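# Slide the orange into the foam net sleeve

## Task

Put the orange inside the foam net sleeve, without tugging on the net hard enough to rip it.

## Robot and tools

Robot: two arms, left_arm and right_arm, each a six-joint arm with a parallel two-finger gripper. Each gripper's fingers point along its own +z axis and spread apart along its y axis. The reported end_effector_position is the pinch point between the pads, roughly 1 cm short of the fingertips. Bases in the scene frame: left_arm at (+0.016, +0.362, 0) m, right_arm at (+0.011, -0.329, 0) m, each turned only slightly about z. A two-camera stand sits behind the arms on the floor.

Frames: the scene frame has its origin at table-top height, midway between the nominal bases, +z up, +x out over the table, left_arm toward +y. Arm names do not match image left and right. Each arm's hand pose, velocities, targets and wrist-camera pose are given in that arm's own base frame. Fixed cameras and the table use the scene frame. Printed hand positions and orientations can be off by a few centimetres, more at long reach.

Command rows: every motion command is built from rows of 14 numbers, all in [-1, 1], always covering both arms: dx, dy, dz, rx, ry, rz, opening for left_arm, then the same seven for right_arm. The first six of each arm are an offset, not a pose: a displacement from that arm's Hand target as it stood when the action or move began, along that arm's own base axes, with rotation about the Hand target's position. Scale: 1.0 equals 0.6 m for dx, dy, dz and 180 degrees for rotation; rx, ry, rz form a single rotation vector. A translation longer than 1.0 may be cut back along its direction. Because offsets count from the current Hand target, sending the same offset twice moves the arm twice. Six zeros asks nothing new of that arm. The opening is absolute: +1 fully open (0.094 m), -1 closed. A 0 opening is a real command, so resend the present opening to keep a gripper as it is.

execute_actions(actions, cameras): actions is a list of actions; each action is a list of up to 15 rows, one per 1/30 s control step, and a short action repeats its last row until step 15. All rows of one action count from that action's start pose. An empty actions list returns the state plus images from all cameras. cameras takes names, ["all"], or []; an unknown name invalidates the call. Results include step readings of end_effector_position.

move(target, speed, blend, opening_speed, grip_force, blocking, cameras): target is one 14-number row or a list of up to 15 rows; every row is an offset from the same starting Hand targets, not from the previous row. Grippers travel straight lines, turning the shorter way. speed is m/s per path, 0.002 to 2.9, default 0.25 (rotation up to twice that in rad/s); one value or one per target. blend in metres rounds corners of a list; 0 stops at each. opening_speed (0.2 or more, per second on the -1 to +1 scale) closes gently, good for a squashable orange or net. grip_force is newtons per pad, 10 to 50, one value or one per arm; it persists, and low forces close slowly. blocking=false returns after about 0.5 s while the move runs on. The whole move is capped at 10 s. Paths do not avoid obstacles or the other arm; faster means more lag, drift and harder contact. Route around an arm's own base, not near it, or the elbow can swing. The result adds a move: line (done, off_target, moving, held, fault) and limits such as paced or held.

wait(seconds, cameras): 0 to 3600 s, sends nothing new; a running move continues and may end it early. stop(cameras): brakes a running move. zoom_image(camera, region): enlarges part of a camera's newest image; camera is one of cam_high, cam_low, cam_left_wrist, cam_right_wrist; region [x0, y0, x1, y1] in pixels, at most 504 by 504. read_manual(section): licence texts only. finished_scene(scene): ends the current scene irreversibly; give its integer number. Only call it once the orange stays inside the sleeve with the robot let go.

Images: cam_high, cam_left_wrist, cam_right_wrist, each 896x504. Calibration may be slightly off; wrist camera poses follow their arm's joints and can lag during motion.

Result lines: Hand target is the last commanded pose after clipping; the next offsets count from it. The gripper often stops short of it; resend the gap as an offset. Orientation commands are clipped to within 40 degrees of the measured one per step. grip_measured is the measured opening on the -1 to +1 scale, reading a little wide when empty and narrower under squeeze; squeeze rises sharply once pushed below the contact reading. To release, command well above grip_measured. Tool commands lists current gripper commands. Joint velocities may read within noise. Joint torques include offsets and noise; numbers 1 to 3 wrap at ±28 N m.

Avoid: dropping the orange or letting go while it moves, knocking anything off the table (that fails the task), hitting fixed or heavy objects, collisions or squeezing between the two arms or grippers (the clearance check does not cover grippers and wrist cameras), pulling the net hard enough to tear it, and long pushes into unreachable poses or holding loads stretched out, which heat motors: MOTOR HOT appears near 75 °C, a fault at 90 °C folds that arm away for the rest of the scene. A blocked arm keeps pressing until commanded back past its gripper. Check the gripper's position and tilt after each move and correct it.

Each tool is called after "Call:" as a command line: name --argument value for each argument, lists and objects as JSON in quotes; but a table of rows of numbers goes row by row, as --pt "numbers of a row", without its own name.

## Session

Call:
execute_actions --actions '[]'

Scene clock: 0.00 s.
left_arm: end_effector_position=(+0.2517, -0.2674, +0.0814) grip_measured=-0.987 end_effector_quat_wxyz=(+0.265, +0.089, +0.764, -0.582) | right_arm: end_effector_position=(+0.2617, +0.3377, +0.0855) grip_measured=-0.982 end_effector_quat_wxyz=(-0.629, +0.704, -0.322, -0.070)
Joint positions: left_arm=[-0.483 1.781 0.286 1.24 0.76 -0.849 0.001] | right_arm=[0.701 1.859 0.48 1.144 -0.539 -1.153 0.001]
Joint velocities: within noise
Joint torques (N m): no reading
Heat: left arm: 27 °C; right arm: 24 °C.
Hand target: left_arm +0.2539, -0.2682, +0.0862; +0.273, +0.093, +0.759, -0.584 | right_arm +0.2627, +0.3376, +0.0849; -0.627, +0.705, -0.324, -0.069
Tool commands: left_gripper/opening=-1.0 right_gripper/opening=-1.0

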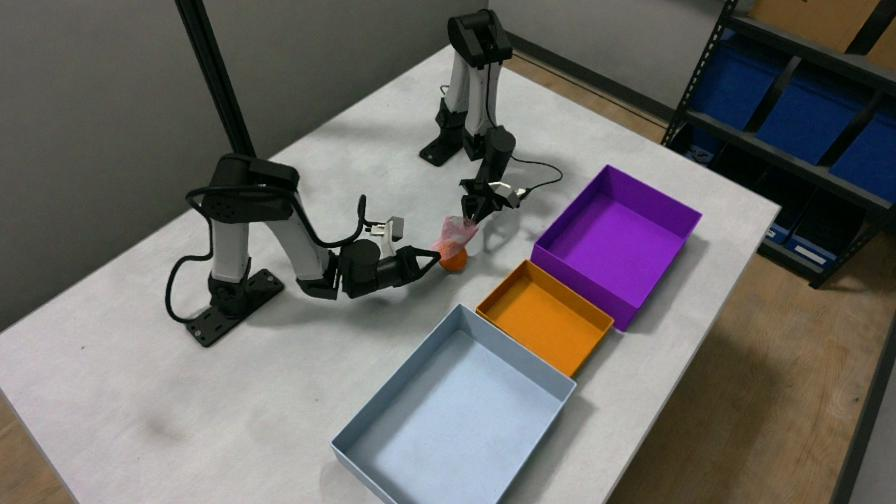

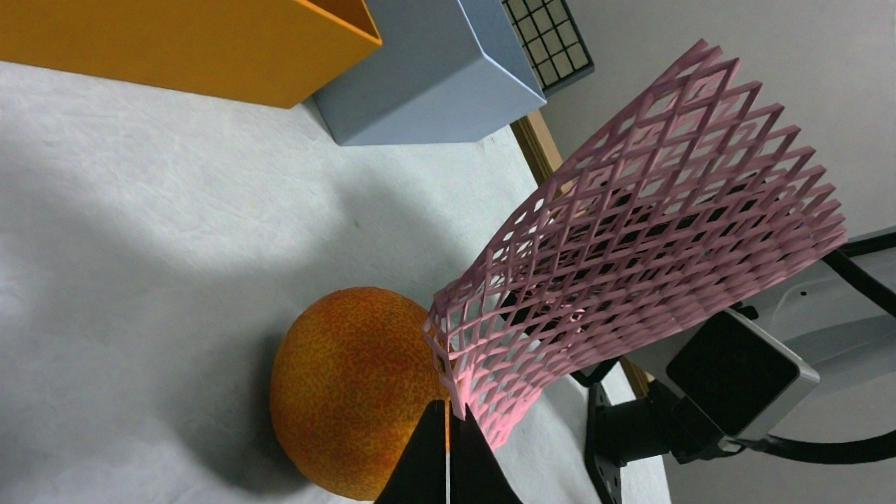

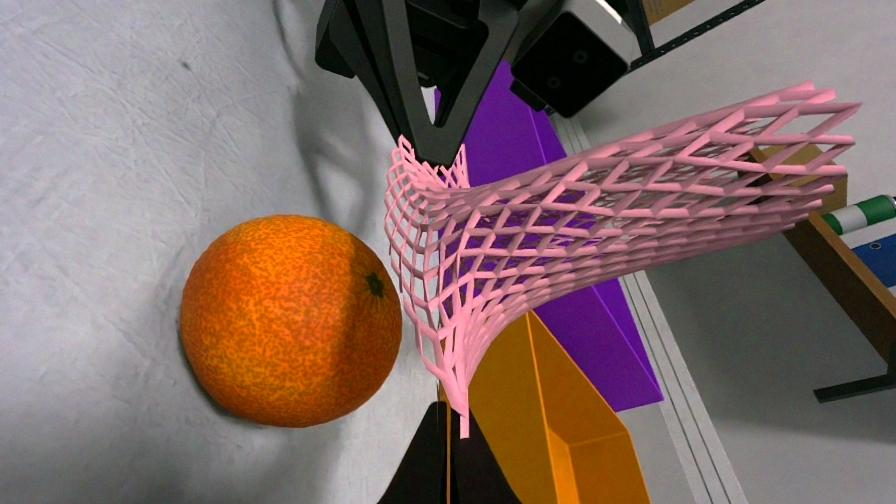

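Call:
zoom_image --camera "cam_high" --region '[340, 120, 600, 320]'

Call:
zoom_image --camera "cam_left_wrist" --region '[250, 30, 754, 504]'

Call:
zoom_image --camera "cam_right_wrist" --region '[160, 30, 664, 504]'

Scaled by 1.938.

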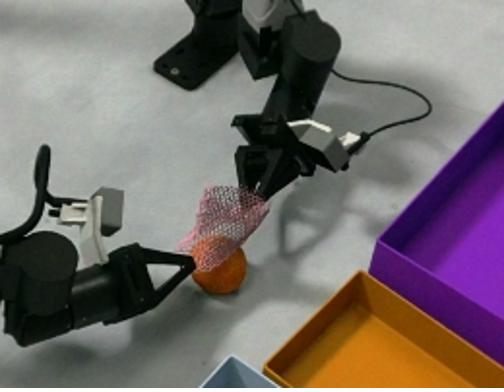

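Scaled by 1.000.

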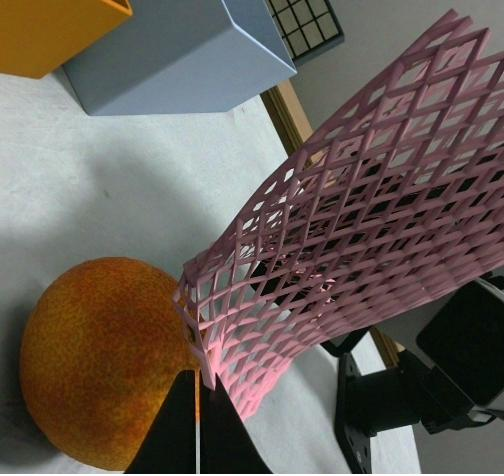

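Scaled by 1.000.

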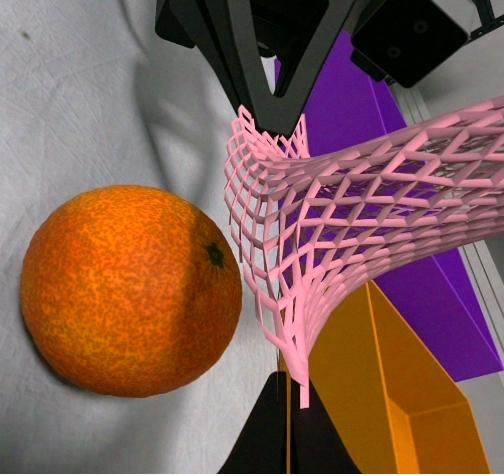

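Call:
zoom_image --camera "cam_high" --region '[410, 190, 510, 290]'

Scaled by 5.040.

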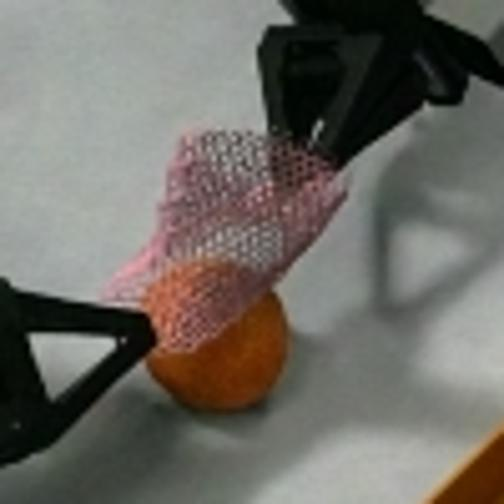

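Call:
move --pt "0 -0.0025 -0.025 0.1322 0.0425 0 -1 0 0.0025 -0.025 -0.132 0.0435 0 -1" --speed 0.1 --cameras '["all"]'

Scene clock: 30.27 s.
left_arm: end_effector_position=(+0.2469, -0.2676, +0.0611) grip_measured=-0.987 end_effector_quat_wxyz=(+0.180, +0.103, +0.881, -0.424) | right_arm: end_effector_position=(+0.2584, +0.3395, +0.0645) grip_measured=-0.982 end_effector_quat_wxyz=(-0.448, +0.810, -0.372, -0.063)
Joint positions: left_arm=[-0.565 1.495 0.541 0.202 0.57 -0.586 0.001] | right_arm=[0.754 1.679 0.747 0.23 -0.417 -1.33 0.001]
Joint torques (N m): left_arm=[-0.38 -6.45 7.5 1.58 -0.14 0.21] | right_arm=[-0.05 -8.65 7.56 1.41 0.22 -0.03]
Heat: left arm: 31 °C; right arm: 30 °C.
Hand target: left_arm +0.2539, -0.2698, +0.0712; +0.197, +0.109, +0.879, -0.420 | right_arm +0.2627, +0.3390, +0.0697; -0.445, +0.812, -0.374, -0.048
Off the commanded pose: left_arm 0.012 m, 2 deg | right_arm 0.007 m, 2 deg.
move: off_target (left_arm)
cam_left_wrist: T_world_to_cam=[[-0.34264, -0.61542, 0.70983, -0.12147], [-0.92576, 0.34979, -0.1436, 0.37284], [-0.15991, -0.70633, -0.68958, -0.01793]] pos_world=[0.30067, -0.21783, 0.1274]
cam_right_wrist: T_world_to_cam=[[0.66075, 0.30613, 0.68535, -0.31966], [0.5409, -0.82724, -0.15198, 0.19116], [0.52042, 0.47113, -0.71218, -0.15861]] pos_world=[0.19036, 0.33072, 0.13517]

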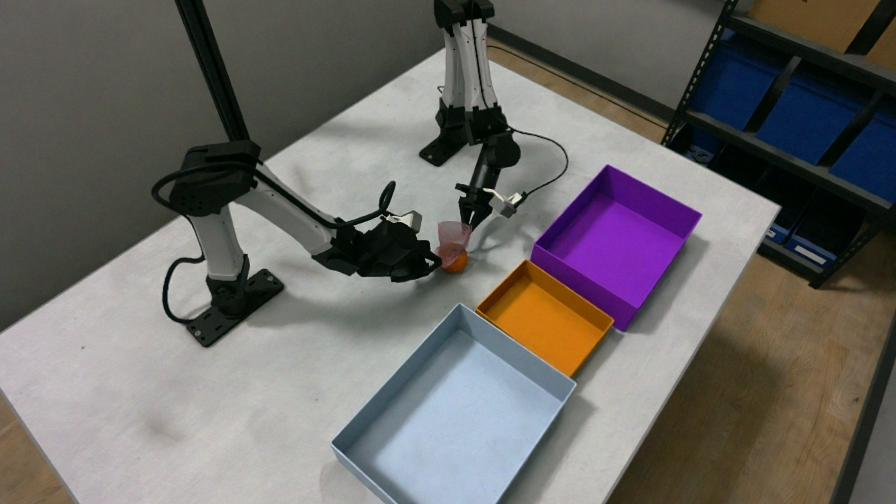

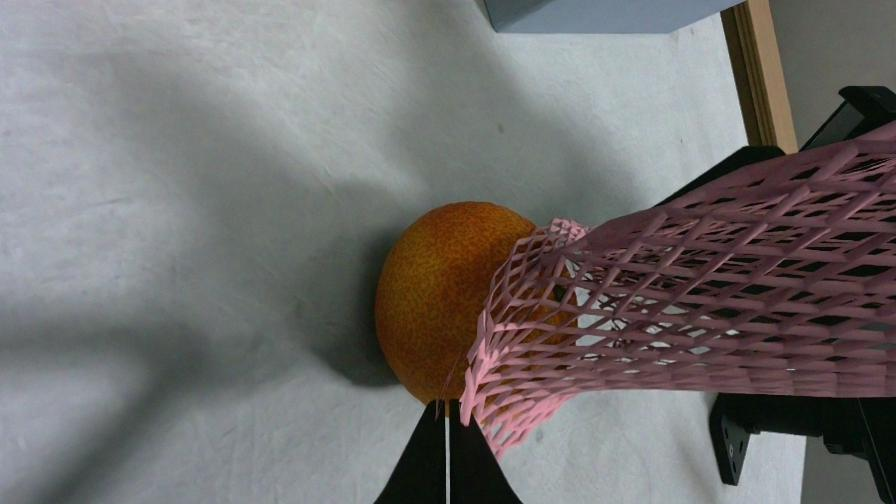

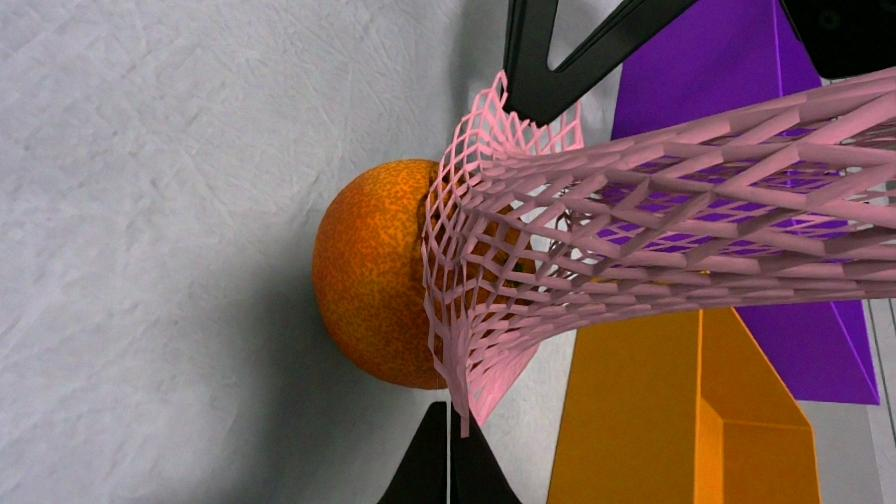

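Call:
move --pt "0.0177 -0.005 -0.025 0.0793 0.0255 0 -1 0.002 0.0025 -0.03 -0.0792 0.0261 0 -1" --speed 0.08 --cameras '["cam_left_wrist", "cam_right_wrist"]'

Scene clock: 35.93 s.
left_arm: end_effector_position=(+0.2597, -0.2721, +0.0557) grip_measured=-0.987 end_effector_quat_wxyz=(+0.143, +0.112, +0.929, -0.323) | right_arm: end_effector_position=(+0.2634, +0.3432, +0.0609) grip_measured=-0.982 end_effector_quat_wxyz=(-0.347, +0.851, -0.391, -0.042)
Joint positions: left_arm=[-0.622 1.571 0.786 -0.175 0.413 -0.514 0.001] | right_arm=[0.799 1.732 0.982 -0.162 -0.296 -1.379 0.001]
Joint torques (N m): left_arm=[-0.39 -4.79 7.87 1.28 -0.17 0.19] | right_arm=[0.44 -6.27 8.02 1.16 0.28 0]
Heat: left arm: 31 °C; right arm: 29 °C.
Hand target: left_arm +0.2644, -0.2728, +0.0561; +0.146, +0.115, +0.932, -0.311 | right_arm +0.2639, +0.3407, +0.0519; -0.326, +0.859, -0.394, -0.035
Off the commanded pose: left_arm 0.005 m, 2 deg | right_arm 0.010 m, 3 deg.
move: off_target (right_arm)
cam_left_wrist: T_world_to_cam=[[-0.30828, -0.76233, 0.56904, -0.15701], [-0.92944, 0.36886, -0.00937, 0.38428], [-0.20275, -0.53178, -0.82225, 0.04317]] pos_world=[0.31751, -0.23849, 0.12845]
cam_right_wrist: T_world_to_cam=[[0.69636, 0.44042, 0.56667, -0.36987], [0.53171, -0.84691, 0.00483, 0.19058], [0.48205, 0.29794, -0.82393, -0.08909]] pos_world=[0.19918, 0.35085, 0.13527]

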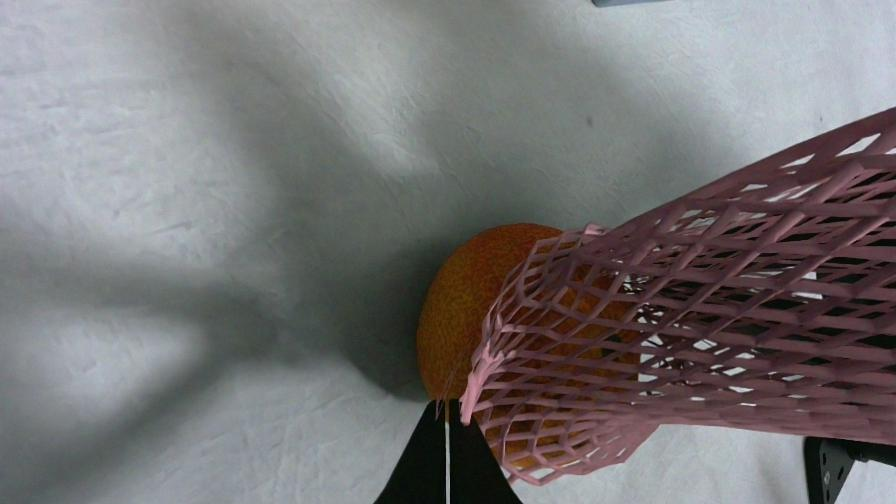

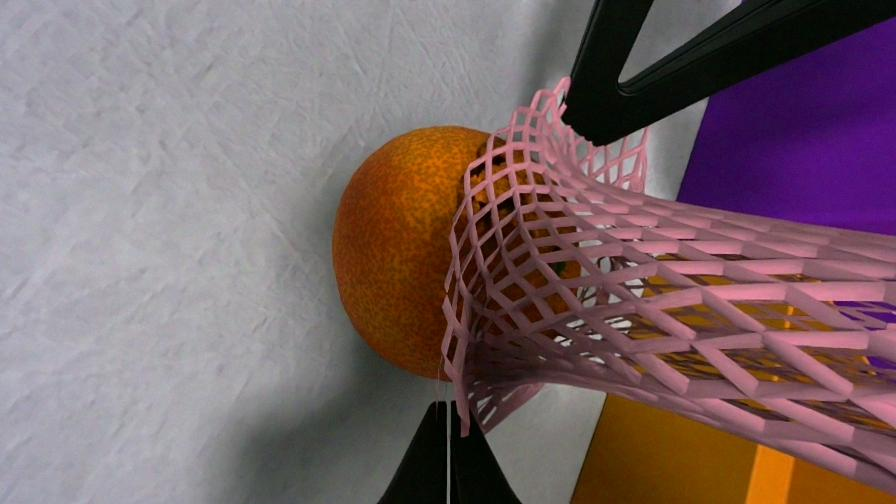

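Call:
zoom_image --camera "cam_right_wrist" --region '[380, 60, 700, 460]'

Call:
zoom_image --camera "cam_left_wrist" --region '[380, 190, 760, 504]'

Scaled by 1.260.

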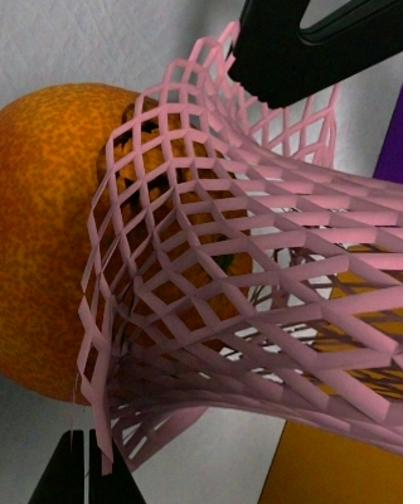

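Scaled by 1.326.

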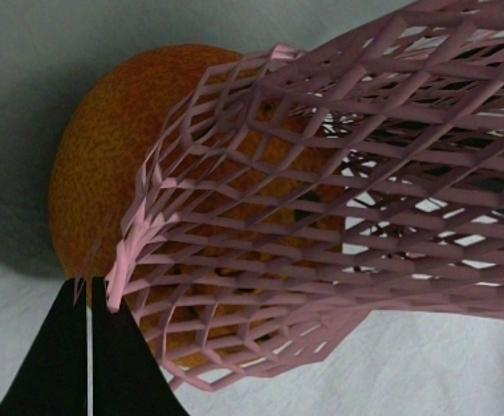

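Call:
move --pt "0.001 0 -0.037 0 0 0 -1 -0.006 -0.003 -0.025 0 0 0 -1" --speed 0.06 --cameras '["cam_left_wrist", "cam_right_wrist"]'

Scene clock: 41.97 s.
left_arm: end_effector_position=(+0.2676, -0.2771, +0.0457) grip_measured=-0.988 end_effector_quat_wxyz=(+0.149, +0.113, +0.927, -0.325) | right_arm: end_effector_position=(+0.2661, +0.3457, +0.0568) grip_measured=-0.982 end_effector_quat_wxyz=(-0.352, +0.850, -0.390, -0.037)
Joint positions: left_arm=[-0.622 1.624 0.786 -0.109 0.41 -0.512 0.001] | right_arm=[0.801 1.746 0.973 -0.124 -0.288 -1.379 0.001]
Joint torques (N m): left_arm=[-0.31 -4.89 4.18 1.6 -0.13 0.19] | right_arm=[0.66 -6.12 4.19 1.39 0.17 0.09]
Heat: left arm: 31 °C; right arm: 29 °C.
Hand target: left_arm +0.2650, -0.2728, +0.0339; +0.146, +0.115, +0.932, -0.311 | right_arm +0.2603, +0.3388, +0.0368; -0.325, +0.859, -0.395, -0.035
Off the commanded pose: left_arm 0.013 m, 2 deg | right_arm 0.022 m, 3 deg.
move: off_target (left_arm, right_arm)
cam_left_wrist: T_world_to_cam=[[-0.31551, -0.75955, 0.5688, -0.15004], [-0.92937, 0.36841, -0.02356, 0.39378], [-0.19165, -0.53606, -0.82214, 0.02973]] pos_world=[0.32432, -0.24309, 0.11906]
cam_right_wrist: T_world_to_cam=[[0.68917, 0.43556, 0.57909, -0.36758], [0.52971, -0.84815, 0.00752, 0.1921], [0.49443, 0.30156, -0.81523, -0.09954]] pos_world=[0.20078, 0.35305, 0.13027]

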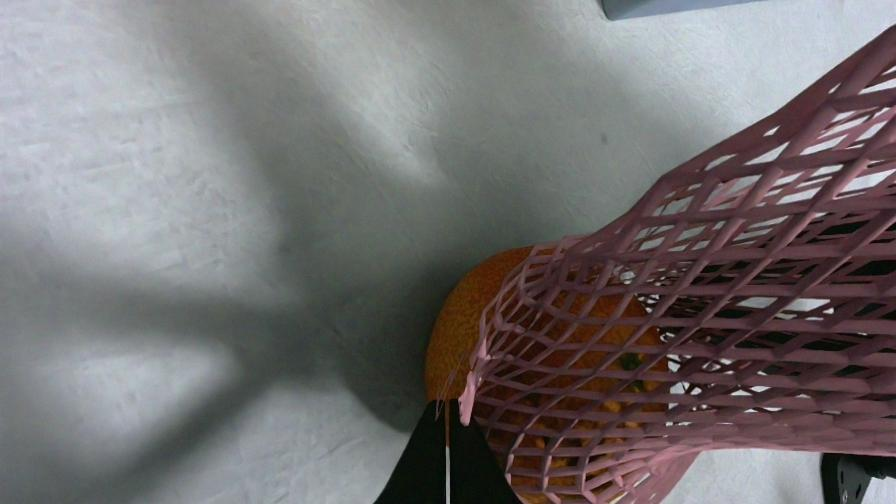

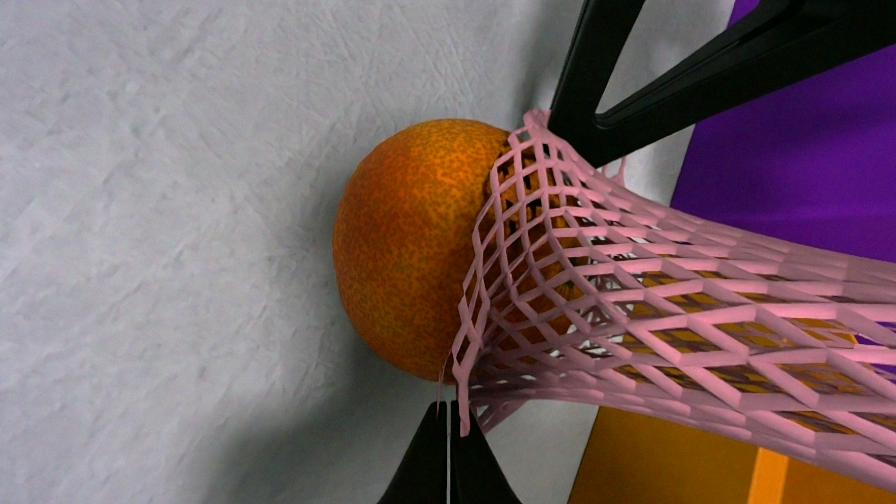

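Call:
move --pt "-0.006 0.004 -0.018 0 0 0 -1 -0.01 -0.003 -0.015 0 0 0 -1" --speed 0.06 --cameras '["cam_left_wrist", "cam_right_wrist"]'

Scene clock: 47.30 s.
left_arm: end_effector_position=(+0.2657, -0.2755, +0.0364) grip_measured=-0.988 end_effector_quat_wxyz=(+0.154, +0.114, +0.926, -0.327) | right_arm: end_effector_position=(+0.2609, +0.3446, +0.0488) grip_measured=-0.982 end_effector_quat_wxyz=(-0.354, +0.851, -0.386, -0.034)
Joint positions: left_arm=[-0.622 1.635 0.747 -0.05 0.409 -0.512 0.001] | right_arm=[0.811 1.746 0.932 -0.076 -0.281 -1.379 0.001]
Joint torques (N m): left_arm=[-0.35 -4.62 4.07 1.57 -0.12 0.19] | right_arm=[0.54 -5.9 4.45 1.37 0.18 0.13]
Heat: left arm: 31 °C; right arm: 29 °C.
Hand target: left_arm +0.2614, -0.2704, +0.0230; +0.146, +0.115, +0.932, -0.311 | right_arm +0.2542, +0.3370, +0.0278; -0.325, +0.859, -0.395, -0.035
Off the commanded pose: left_arm 0.015 m, 2 deg | right_arm 0.023 m, 3 deg.
move: off_target (left_arm, right_arm)
cam_left_wrist: T_world_to_cam=[[-0.31968, -0.75724, 0.56955, -0.14233], [-0.92944, 0.36749, -0.03308, 0.39123], [-0.18425, -0.53994, -0.82129, 0.01956]] pos_world=[0.32173, -0.24099, 0.11007]
cam_right_wrist: T_world_to_cam=[[0.68199, 0.43863, 0.58523, -0.35838], [0.5341, -0.84535, 0.01118, 0.19169], [0.49962, 0.30495, -0.81079, -0.10597]] pos_world=[0.19497, 0.35155, 0.12167]

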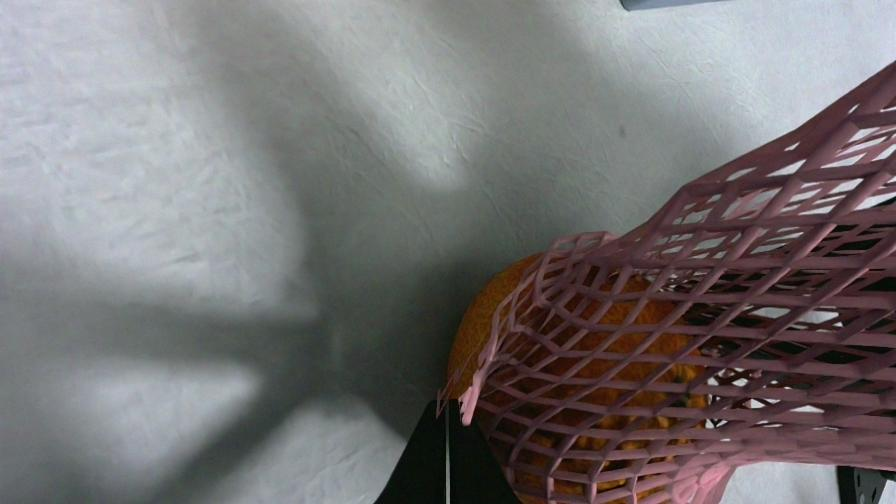

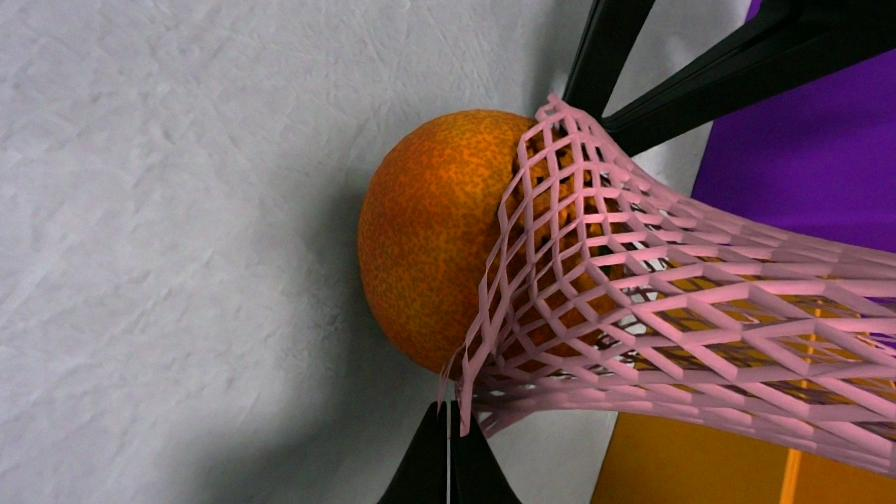

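Call:
move --pt "-0.006 0.003 -0.019 0 0 0 -1 -0.008 -0.003 -0.017 0 0 0 -1" --speed 0.06 --cameras '["cam_left_wrist", "cam_right_wrist"]'

Scene clock: 52.87 s.
left_arm: end_effector_position=(+0.2639, -0.2742, +0.0266) grip_measured=-0.988 end_effector_quat_wxyz=(+0.157, +0.115, +0.924, -0.328) | right_arm: end_effector_position=(+0.2567, +0.3445, +0.0396) grip_measured=-0.982 end_effector_quat_wxyz=(-0.357, +0.852, -0.382, -0.034)
Joint positions: left_arm=[-0.622 1.653 0.711 0.013 0.409 -0.512 0.001] | right_arm=[0.819 1.757 0.895 -0.021 -0.279 -1.379 0.001]
Joint torques (N m): left_arm=[-0.51 -4.46 3.85 1.53 -0.13 0.17] | right_arm=[0.49 -5.79 4.19 1.37 0.22 0.17]
Heat: left arm: 31 °C; right arm: 29 °C.
Hand target: left_arm +0.2578, -0.2686, +0.0117; +0.146, +0.115, +0.932, -0.311 | right_arm +0.2495, +0.3353, +0.0177; -0.326, +0.859, -0.394, -0.035
Off the commanded pose: left_arm 0.017 m, 2 deg | right_arm 0.025 m, 4 deg.
move: off_target (left_arm, right_arm)
cam_left_wrist: T_world_to_cam=[[-0.32357, -0.75446, 0.57104, -0.1346], [-0.92918, 0.36731, -0.04121, 0.38898], [-0.17866, -0.54394, -0.81989, 0.00925]] pos_world=[0.31954, -0.2394, 0.10047]
cam_right_wrist: T_world_to_cam=[[0.67532, 0.44016, 0.59178, -0.34915], [0.53961, -0.84185, 0.01037, 0.19136], [0.50275, 0.31233, -0.80603, -0.11483]] pos_world=[0.19026, 0.35065, 0.11208]

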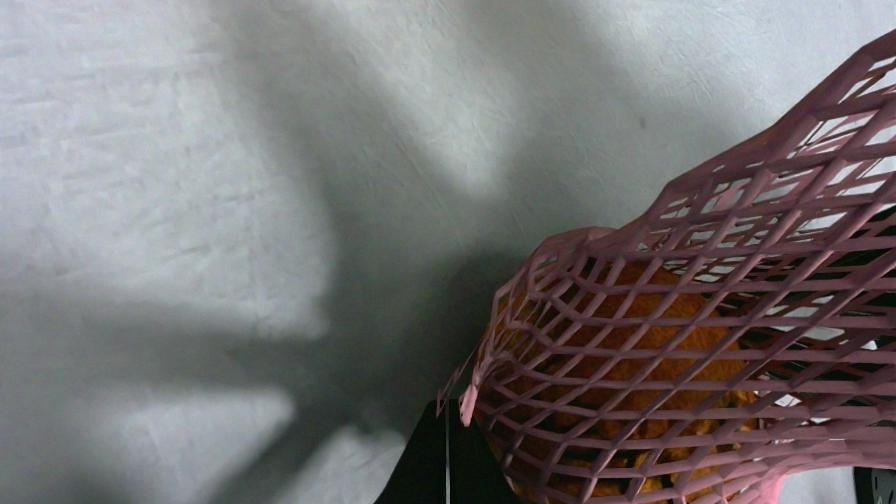

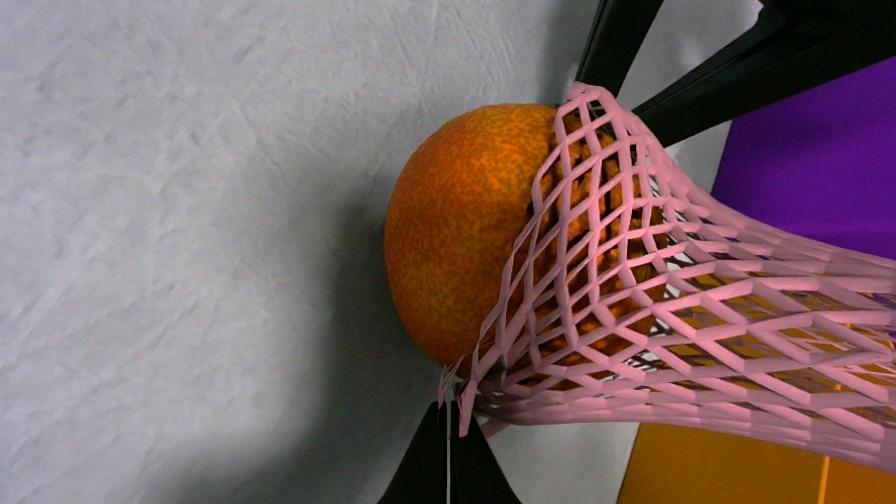

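Call:
move --pt "-0.02 0.003 -0.02 0 0 0 -1 -0.022 -0.003 -0.02 0 0 0 -1" --speed 0.06 --cameras '["all"]'

Scene clock: 59.70 s.
left_arm: end_effector_position=(+0.2502, -0.2740, +0.0153) grip_measured=-0.988 end_effector_quat_wxyz=(+0.157, +0.125, +0.922, -0.332) | right_arm: end_effector_position=(+0.2424, +0.3453, +0.0279) grip_measured=-0.982 end_effector_quat_wxyz=(-0.360, +0.853, -0.378, -0.036)
Joint positions: left_arm=[-0.643 1.653 0.645 0.087 0.408 -0.513 0.001] | right_arm=[0.849 1.757 0.831 0.053 -0.269 -1.36 0.001]
Joint torques (N m): left_arm=[-0.47 -4.05 3.74 1.56 -0.26 -0.02] | right_arm=[0.38 -5.68 3.97 1.37 0.31 0.25]
Heat: left arm: 32 °C; right arm: 29 °C.
Hand target: left_arm +0.2458, -0.2668, -0.0003; +0.146, +0.115, +0.932, -0.311 | right_arm +0.2362, +0.3335, +0.0057; -0.326, +0.859, -0.394, -0.035
Off the commanded pose: left_arm 0.018 m, 3 deg | right_arm 0.026 m, 4 deg.
move: off_target (left_arm, right_arm)
cam_left_wrist: T_world_to_cam=[[-0.34294, -0.74487, 0.57232, -0.12498], [-0.92092, 0.38672, -0.04852, 0.37904], [-0.18518, -0.5437, -0.81859, -0.00067]] pos_world=[0.30608, -0.24004, 0.08937]
cam_right_wrist: T_world_to_cam=[[0.67095, 0.44293, 0.59467, -0.33292], [0.54772, -0.83664, 0.00518, 0.19628], [0.49982, 0.32224, -0.80395, -0.12]] pos_world=[0.17585, 0.35034, 0.10049]

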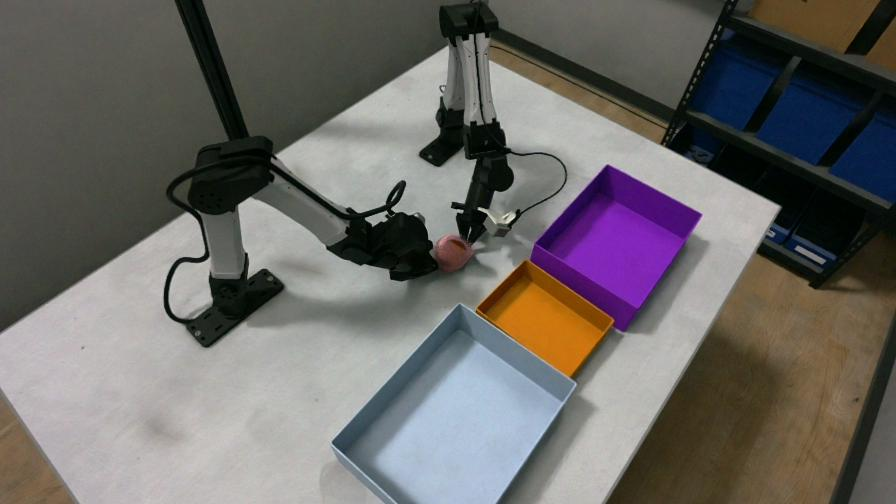

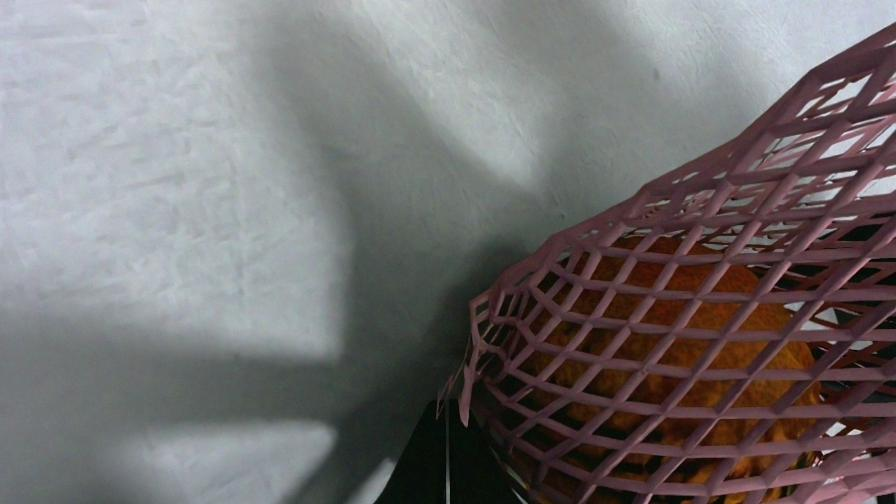

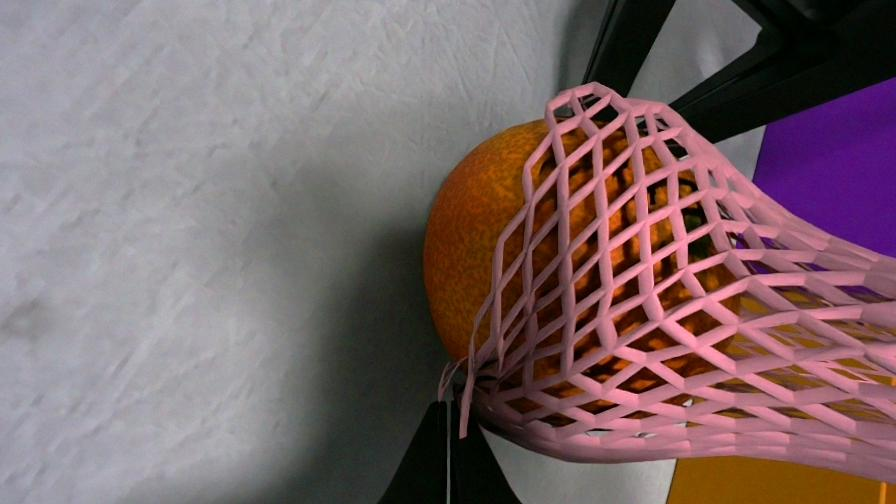

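Call:
move --pt "-0.012 0.001 -0.011 0 0 0 -1 -0.012 -0.002 -0.012 0 0 0 -1" --speed 0.05 --cameras '["cam_left_wrist", "cam_right_wrist"]'

Scene clock: 61.47 s.
left_arm: end_effector_position=(+0.2422, -0.2749, +0.0085) grip_measured=-0.988 end_effector_quat_wxyz=(+0.154, +0.127, +0.921, -0.334) | right_arm: end_effector_position=(+0.2348, +0.3448, +0.0218) grip_measured=-0.982 end_effector_quat_wxyz=(-0.361, +0.852, -0.377, -0.038)
Joint positions: left_arm=[-0.659 1.659 0.611 0.132 0.407 -0.526 0.001] | right_arm=[0.864 1.757 0.795 0.095 -0.263 -1.348 0.001]
Joint torques (N m): left_arm=[-0.38 -4.18 3.51 1.55 -0.34 0] | right_arm=[0.24 -5.3 3.84 1.35 0.34 0.25]
Heat: left arm: 32 °C; right arm: 29 °C.
Hand target: left_arm +0.2387, -0.2662, -0.0069; +0.146, +0.115, +0.932, -0.311 | right_arm +0.2291, +0.3323, -0.0014; -0.326, +0.859, -0.394, -0.035
Off the commanded pose: left_arm 0.018 m, 3 deg | right_arm 0.027 m, 5 deg.
move: off_target (left_arm, right_arm)
cam_left_wrist: T_world_to_cam=[[-0.34495, -0.74046, 0.57683, -0.12281], [-0.91896, 0.39155, -0.04692, 0.37258], [-0.19112, -0.54627, -0.81551, -0.00756]] pos_world=[0.29858, -0.24095, 0.08216]
cam_right_wrist: T_world_to_cam=[[0.67016, 0.44209, 0.5962, -0.32352], [0.54956, -0.83545, 0.00176, 0.19926], [0.49887, 0.32647, -0.80284, -0.12236]] pos_world=[0.16835, 0.34944, 0.09429]

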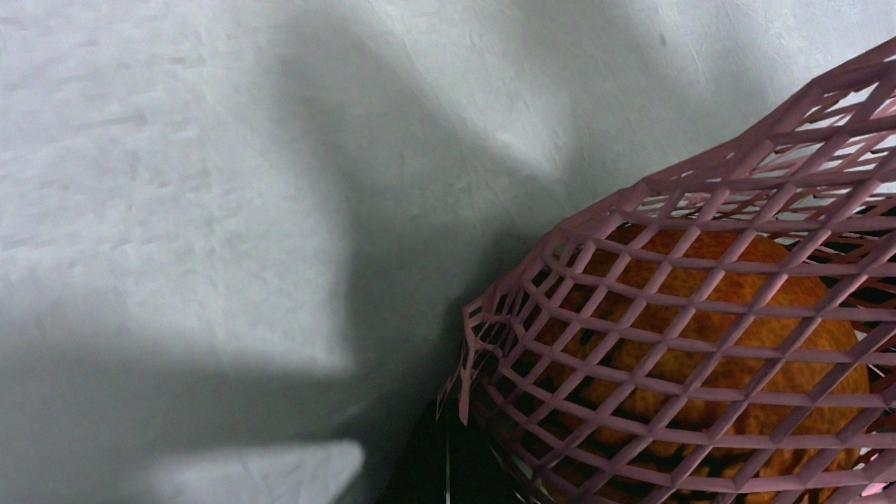

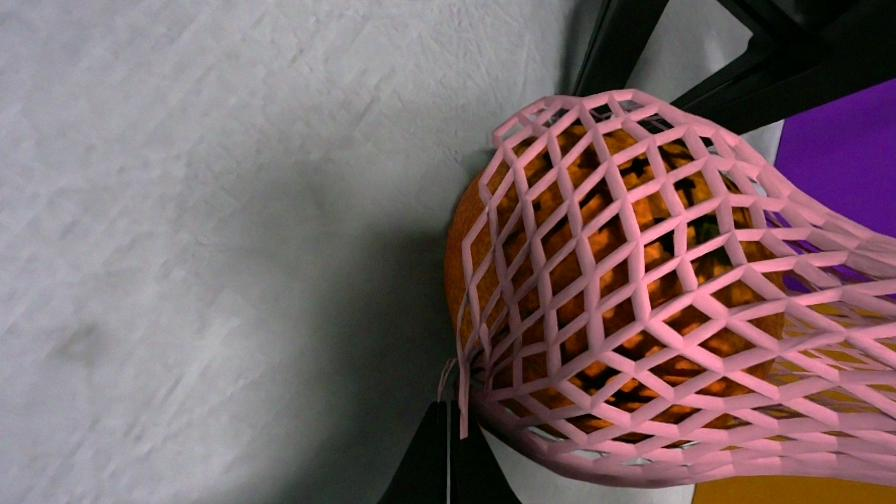

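Call:
zoom_image --camera "cam_right_wrist" --region '[400, 60, 860, 504]'

Call:
zoom_image --camera "cam_left_wrist" --region '[396, 60, 896, 504]'

Scaled by 1.096.

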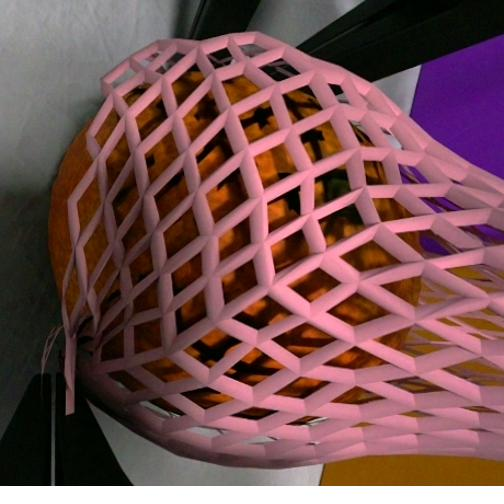

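Scaled by 1.008.

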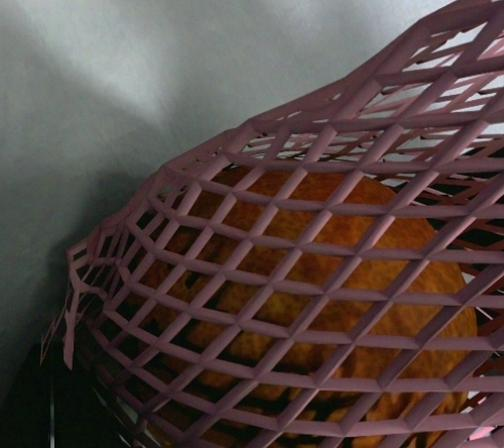

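Call:
move --pt "-0.006 0 -0.004 0 0 0 -1 -0.006 -0.001 -0.004 0 0 0 -1" --speed 0.05 --cameras '["all"]'

Call:
zoom_image --camera "cam_high" --region '[400, 200, 500, 300]'

Scene clock: 64.87 s.
left_arm: end_effector_position=(+0.2409, -0.2767, +0.0082) grip_measured=-0.988 end_effector_quat_wxyz=(+0.159, +0.128, +0.919, -0.338) | right_arm: end_effector_position=(+0.2322, +0.3443, +0.0191) grip_measured=-0.982 end_effector_quat_wxyz=(-0.362, +0.852, -0.377, -0.037)
Joint positions: left_arm=[-0.667 1.659 0.596 0.164 0.403 -0.533 0.001] | right_arm=[0.871 1.757 0.78 0.113 -0.256 -1.341 0.001]
Joint torques (N m): left_arm=[-0.44 -4.26 3.43 1.42 -0.33 -0.04] | right_arm=[0.38 -5.49 3.89 1.37 0.3 0.21]
Heat: left arm: 32 °C; right arm: 29 °C.
Hand target: left_arm +0.2350, -0.2662, -0.0093; +0.146, +0.115, +0.932, -0.311 | right_arm +0.2255, +0.3316, -0.0039; -0.326, +0.859, -0.395, -0.035
Off the commanded pose: left_arm 0.021 m, 4 deg | right_arm 0.027 m, 5 deg.
move: off_target (left_arm, right_arm)
cam_left_wrist: T_world_to_cam=[[-0.35131, -0.73454, 0.58055, -0.12134], [-0.91816, 0.39163, -0.06009, 0.37196], [-0.18322, -0.55415, -0.812, -0.0131]] pos_world=[0.29649, -0.24206, 0.08216]
cam_right_wrist: T_world_to_cam=[[0.67016, 0.44029, 0.59752, -0.31935], [0.54756, -0.83676, 0.00245, 0.20119], [0.50106, 0.32554, -0.80185, -0.12313]] pos_world=[0.16555, 0.34904, 0.09159]

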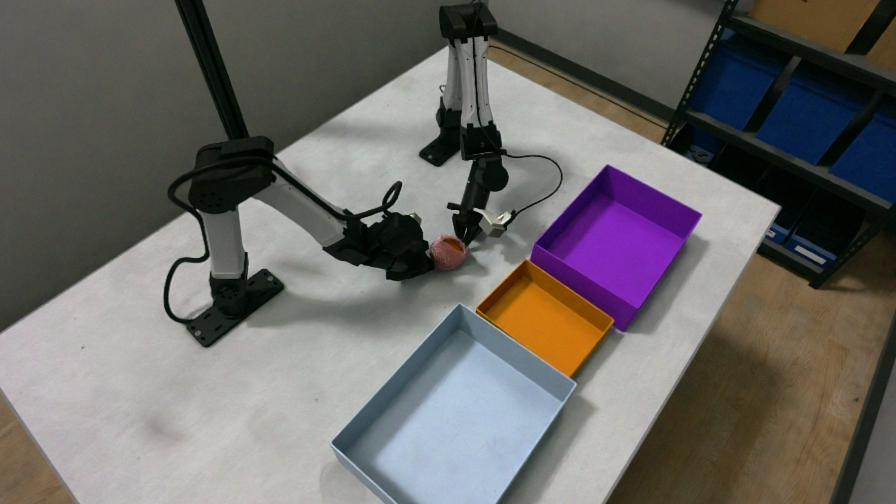

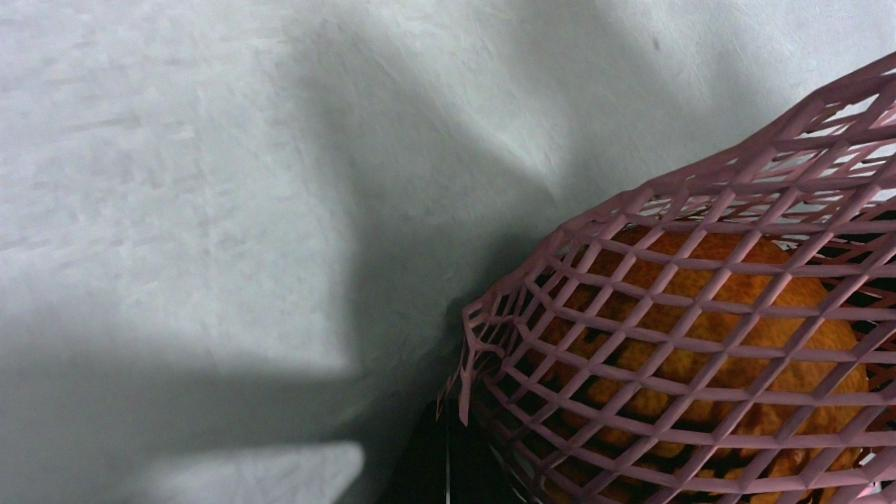

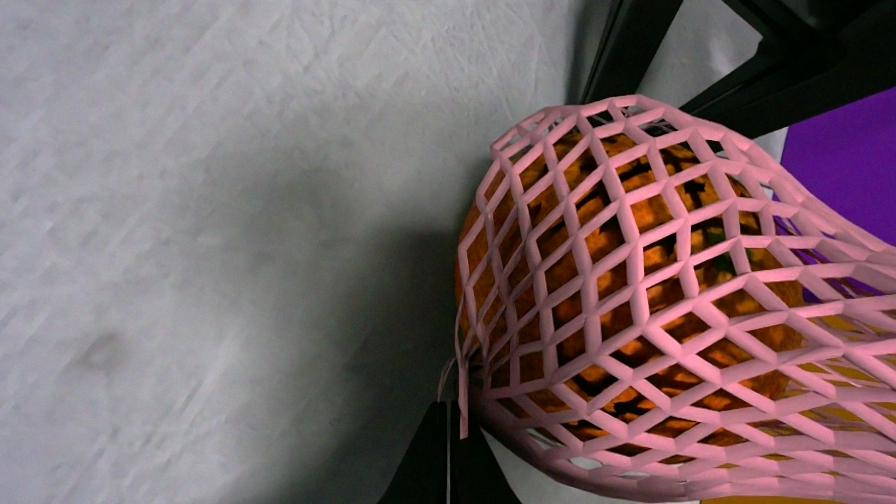

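Scaled by 5.040.

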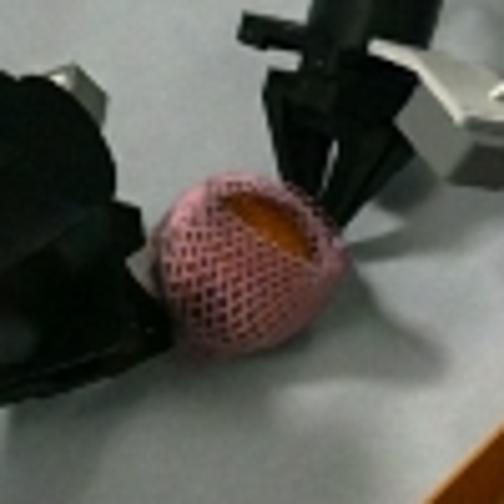

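Call:
move --pt "0 0 0.042 0 0 0 -1 0 0 0.05 0 0 0 -1" --pt "0 0 0.042 0 0 0 -0.8 0 0 0.05 0 0 0 -0.8" --speed 0.06 --opening_speed 0.3 --cameras '["all"]'

Call:
zoom_image --camera "cam_high" --region '[400, 200, 500, 300]'

Scene clock: 69.17 s.
left_arm: end_effector_position=(+0.2296, -0.2663, +0.0106) grip_measured=-0.802 end_effector_quat_wxyz=(+0.139, +0.122, +0.929, -0.321) | right_arm: end_effector_position=(+0.2216, +0.3290, +0.0186) grip_measured=-0.801 end_effector_quat_wxyz=(-0.320, +0.862, -0.391, -0.043)
Joint positions: left_arm=[-0.669 1.602 0.596 0.049 0.392 -0.535 0.009] | right_arm=[0.871 1.713 0.796 -0.036 -0.245 -1.34 0.009]
Joint torques (N m): left_arm=[-0.32 -6.61 6.84 1.22 -0.24 -0.03] | right_arm=[0.39 -8.75 6.99 1.34 0.2 0.22]
Heat: left arm: 31 °C; right arm: 28 °C.
Hand target: left_arm +0.2350, -0.2662, +0.0159; +0.146, +0.115, +0.932, -0.311 | right_arm +0.2255, +0.3316, +0.0261; -0.326, +0.859, -0.394, -0.035
Off the commanded pose: left_arm 0.008 m, 2 deg | right_arm 0.009 m, 1 deg.
move: done
cam_left_wrist: T_world_to_cam=[[-0.32333, -0.76077, 0.56276, -0.13226], [-0.92189, 0.3874, -0.00597, 0.35676], [-0.21347, -0.52073, -0.8266, 0.00847]] pos_world=[0.28794, -0.23441, 0.08356]
cam_right_wrist: T_world_to_cam=[[0.70299, 0.47687, 0.52763, -0.32331], [0.54232, -0.8394, 0.03609, 0.19558], [0.4601, 0.26078, -0.84871, -0.08204]] pos_world=[0.15896, 0.33974, 0.0939]

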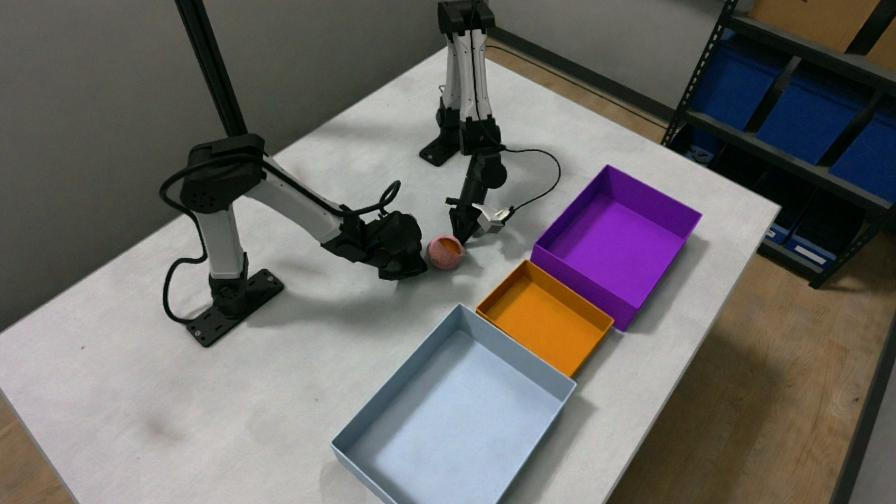

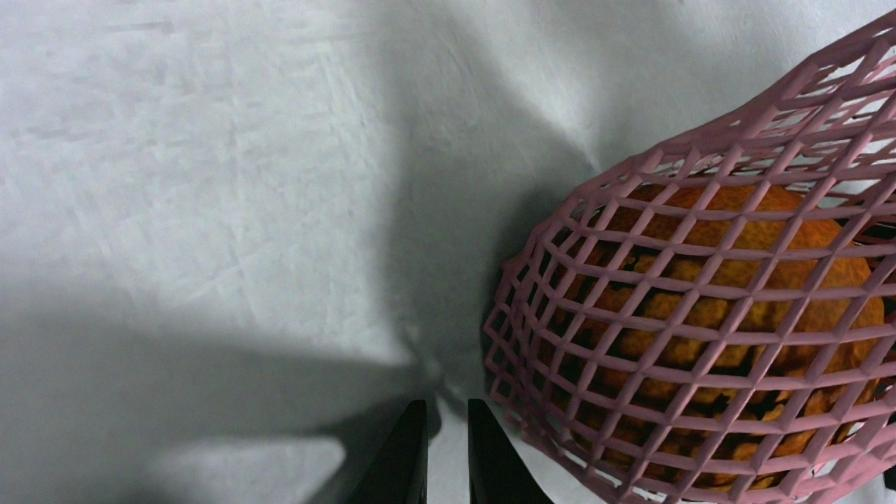

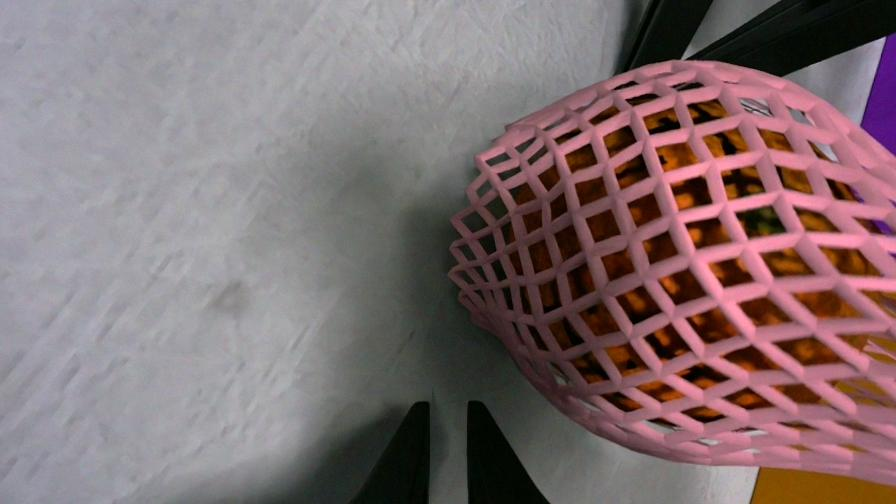

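Scaled by 5.040.

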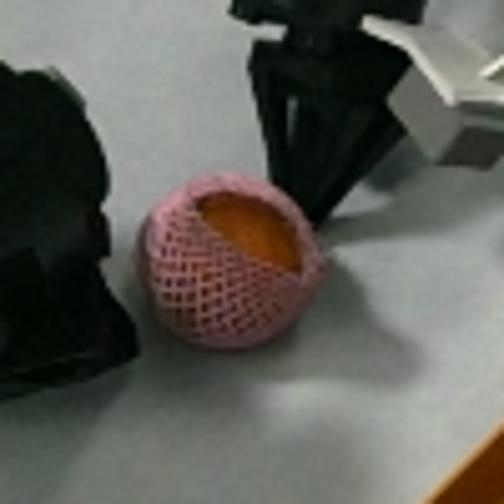

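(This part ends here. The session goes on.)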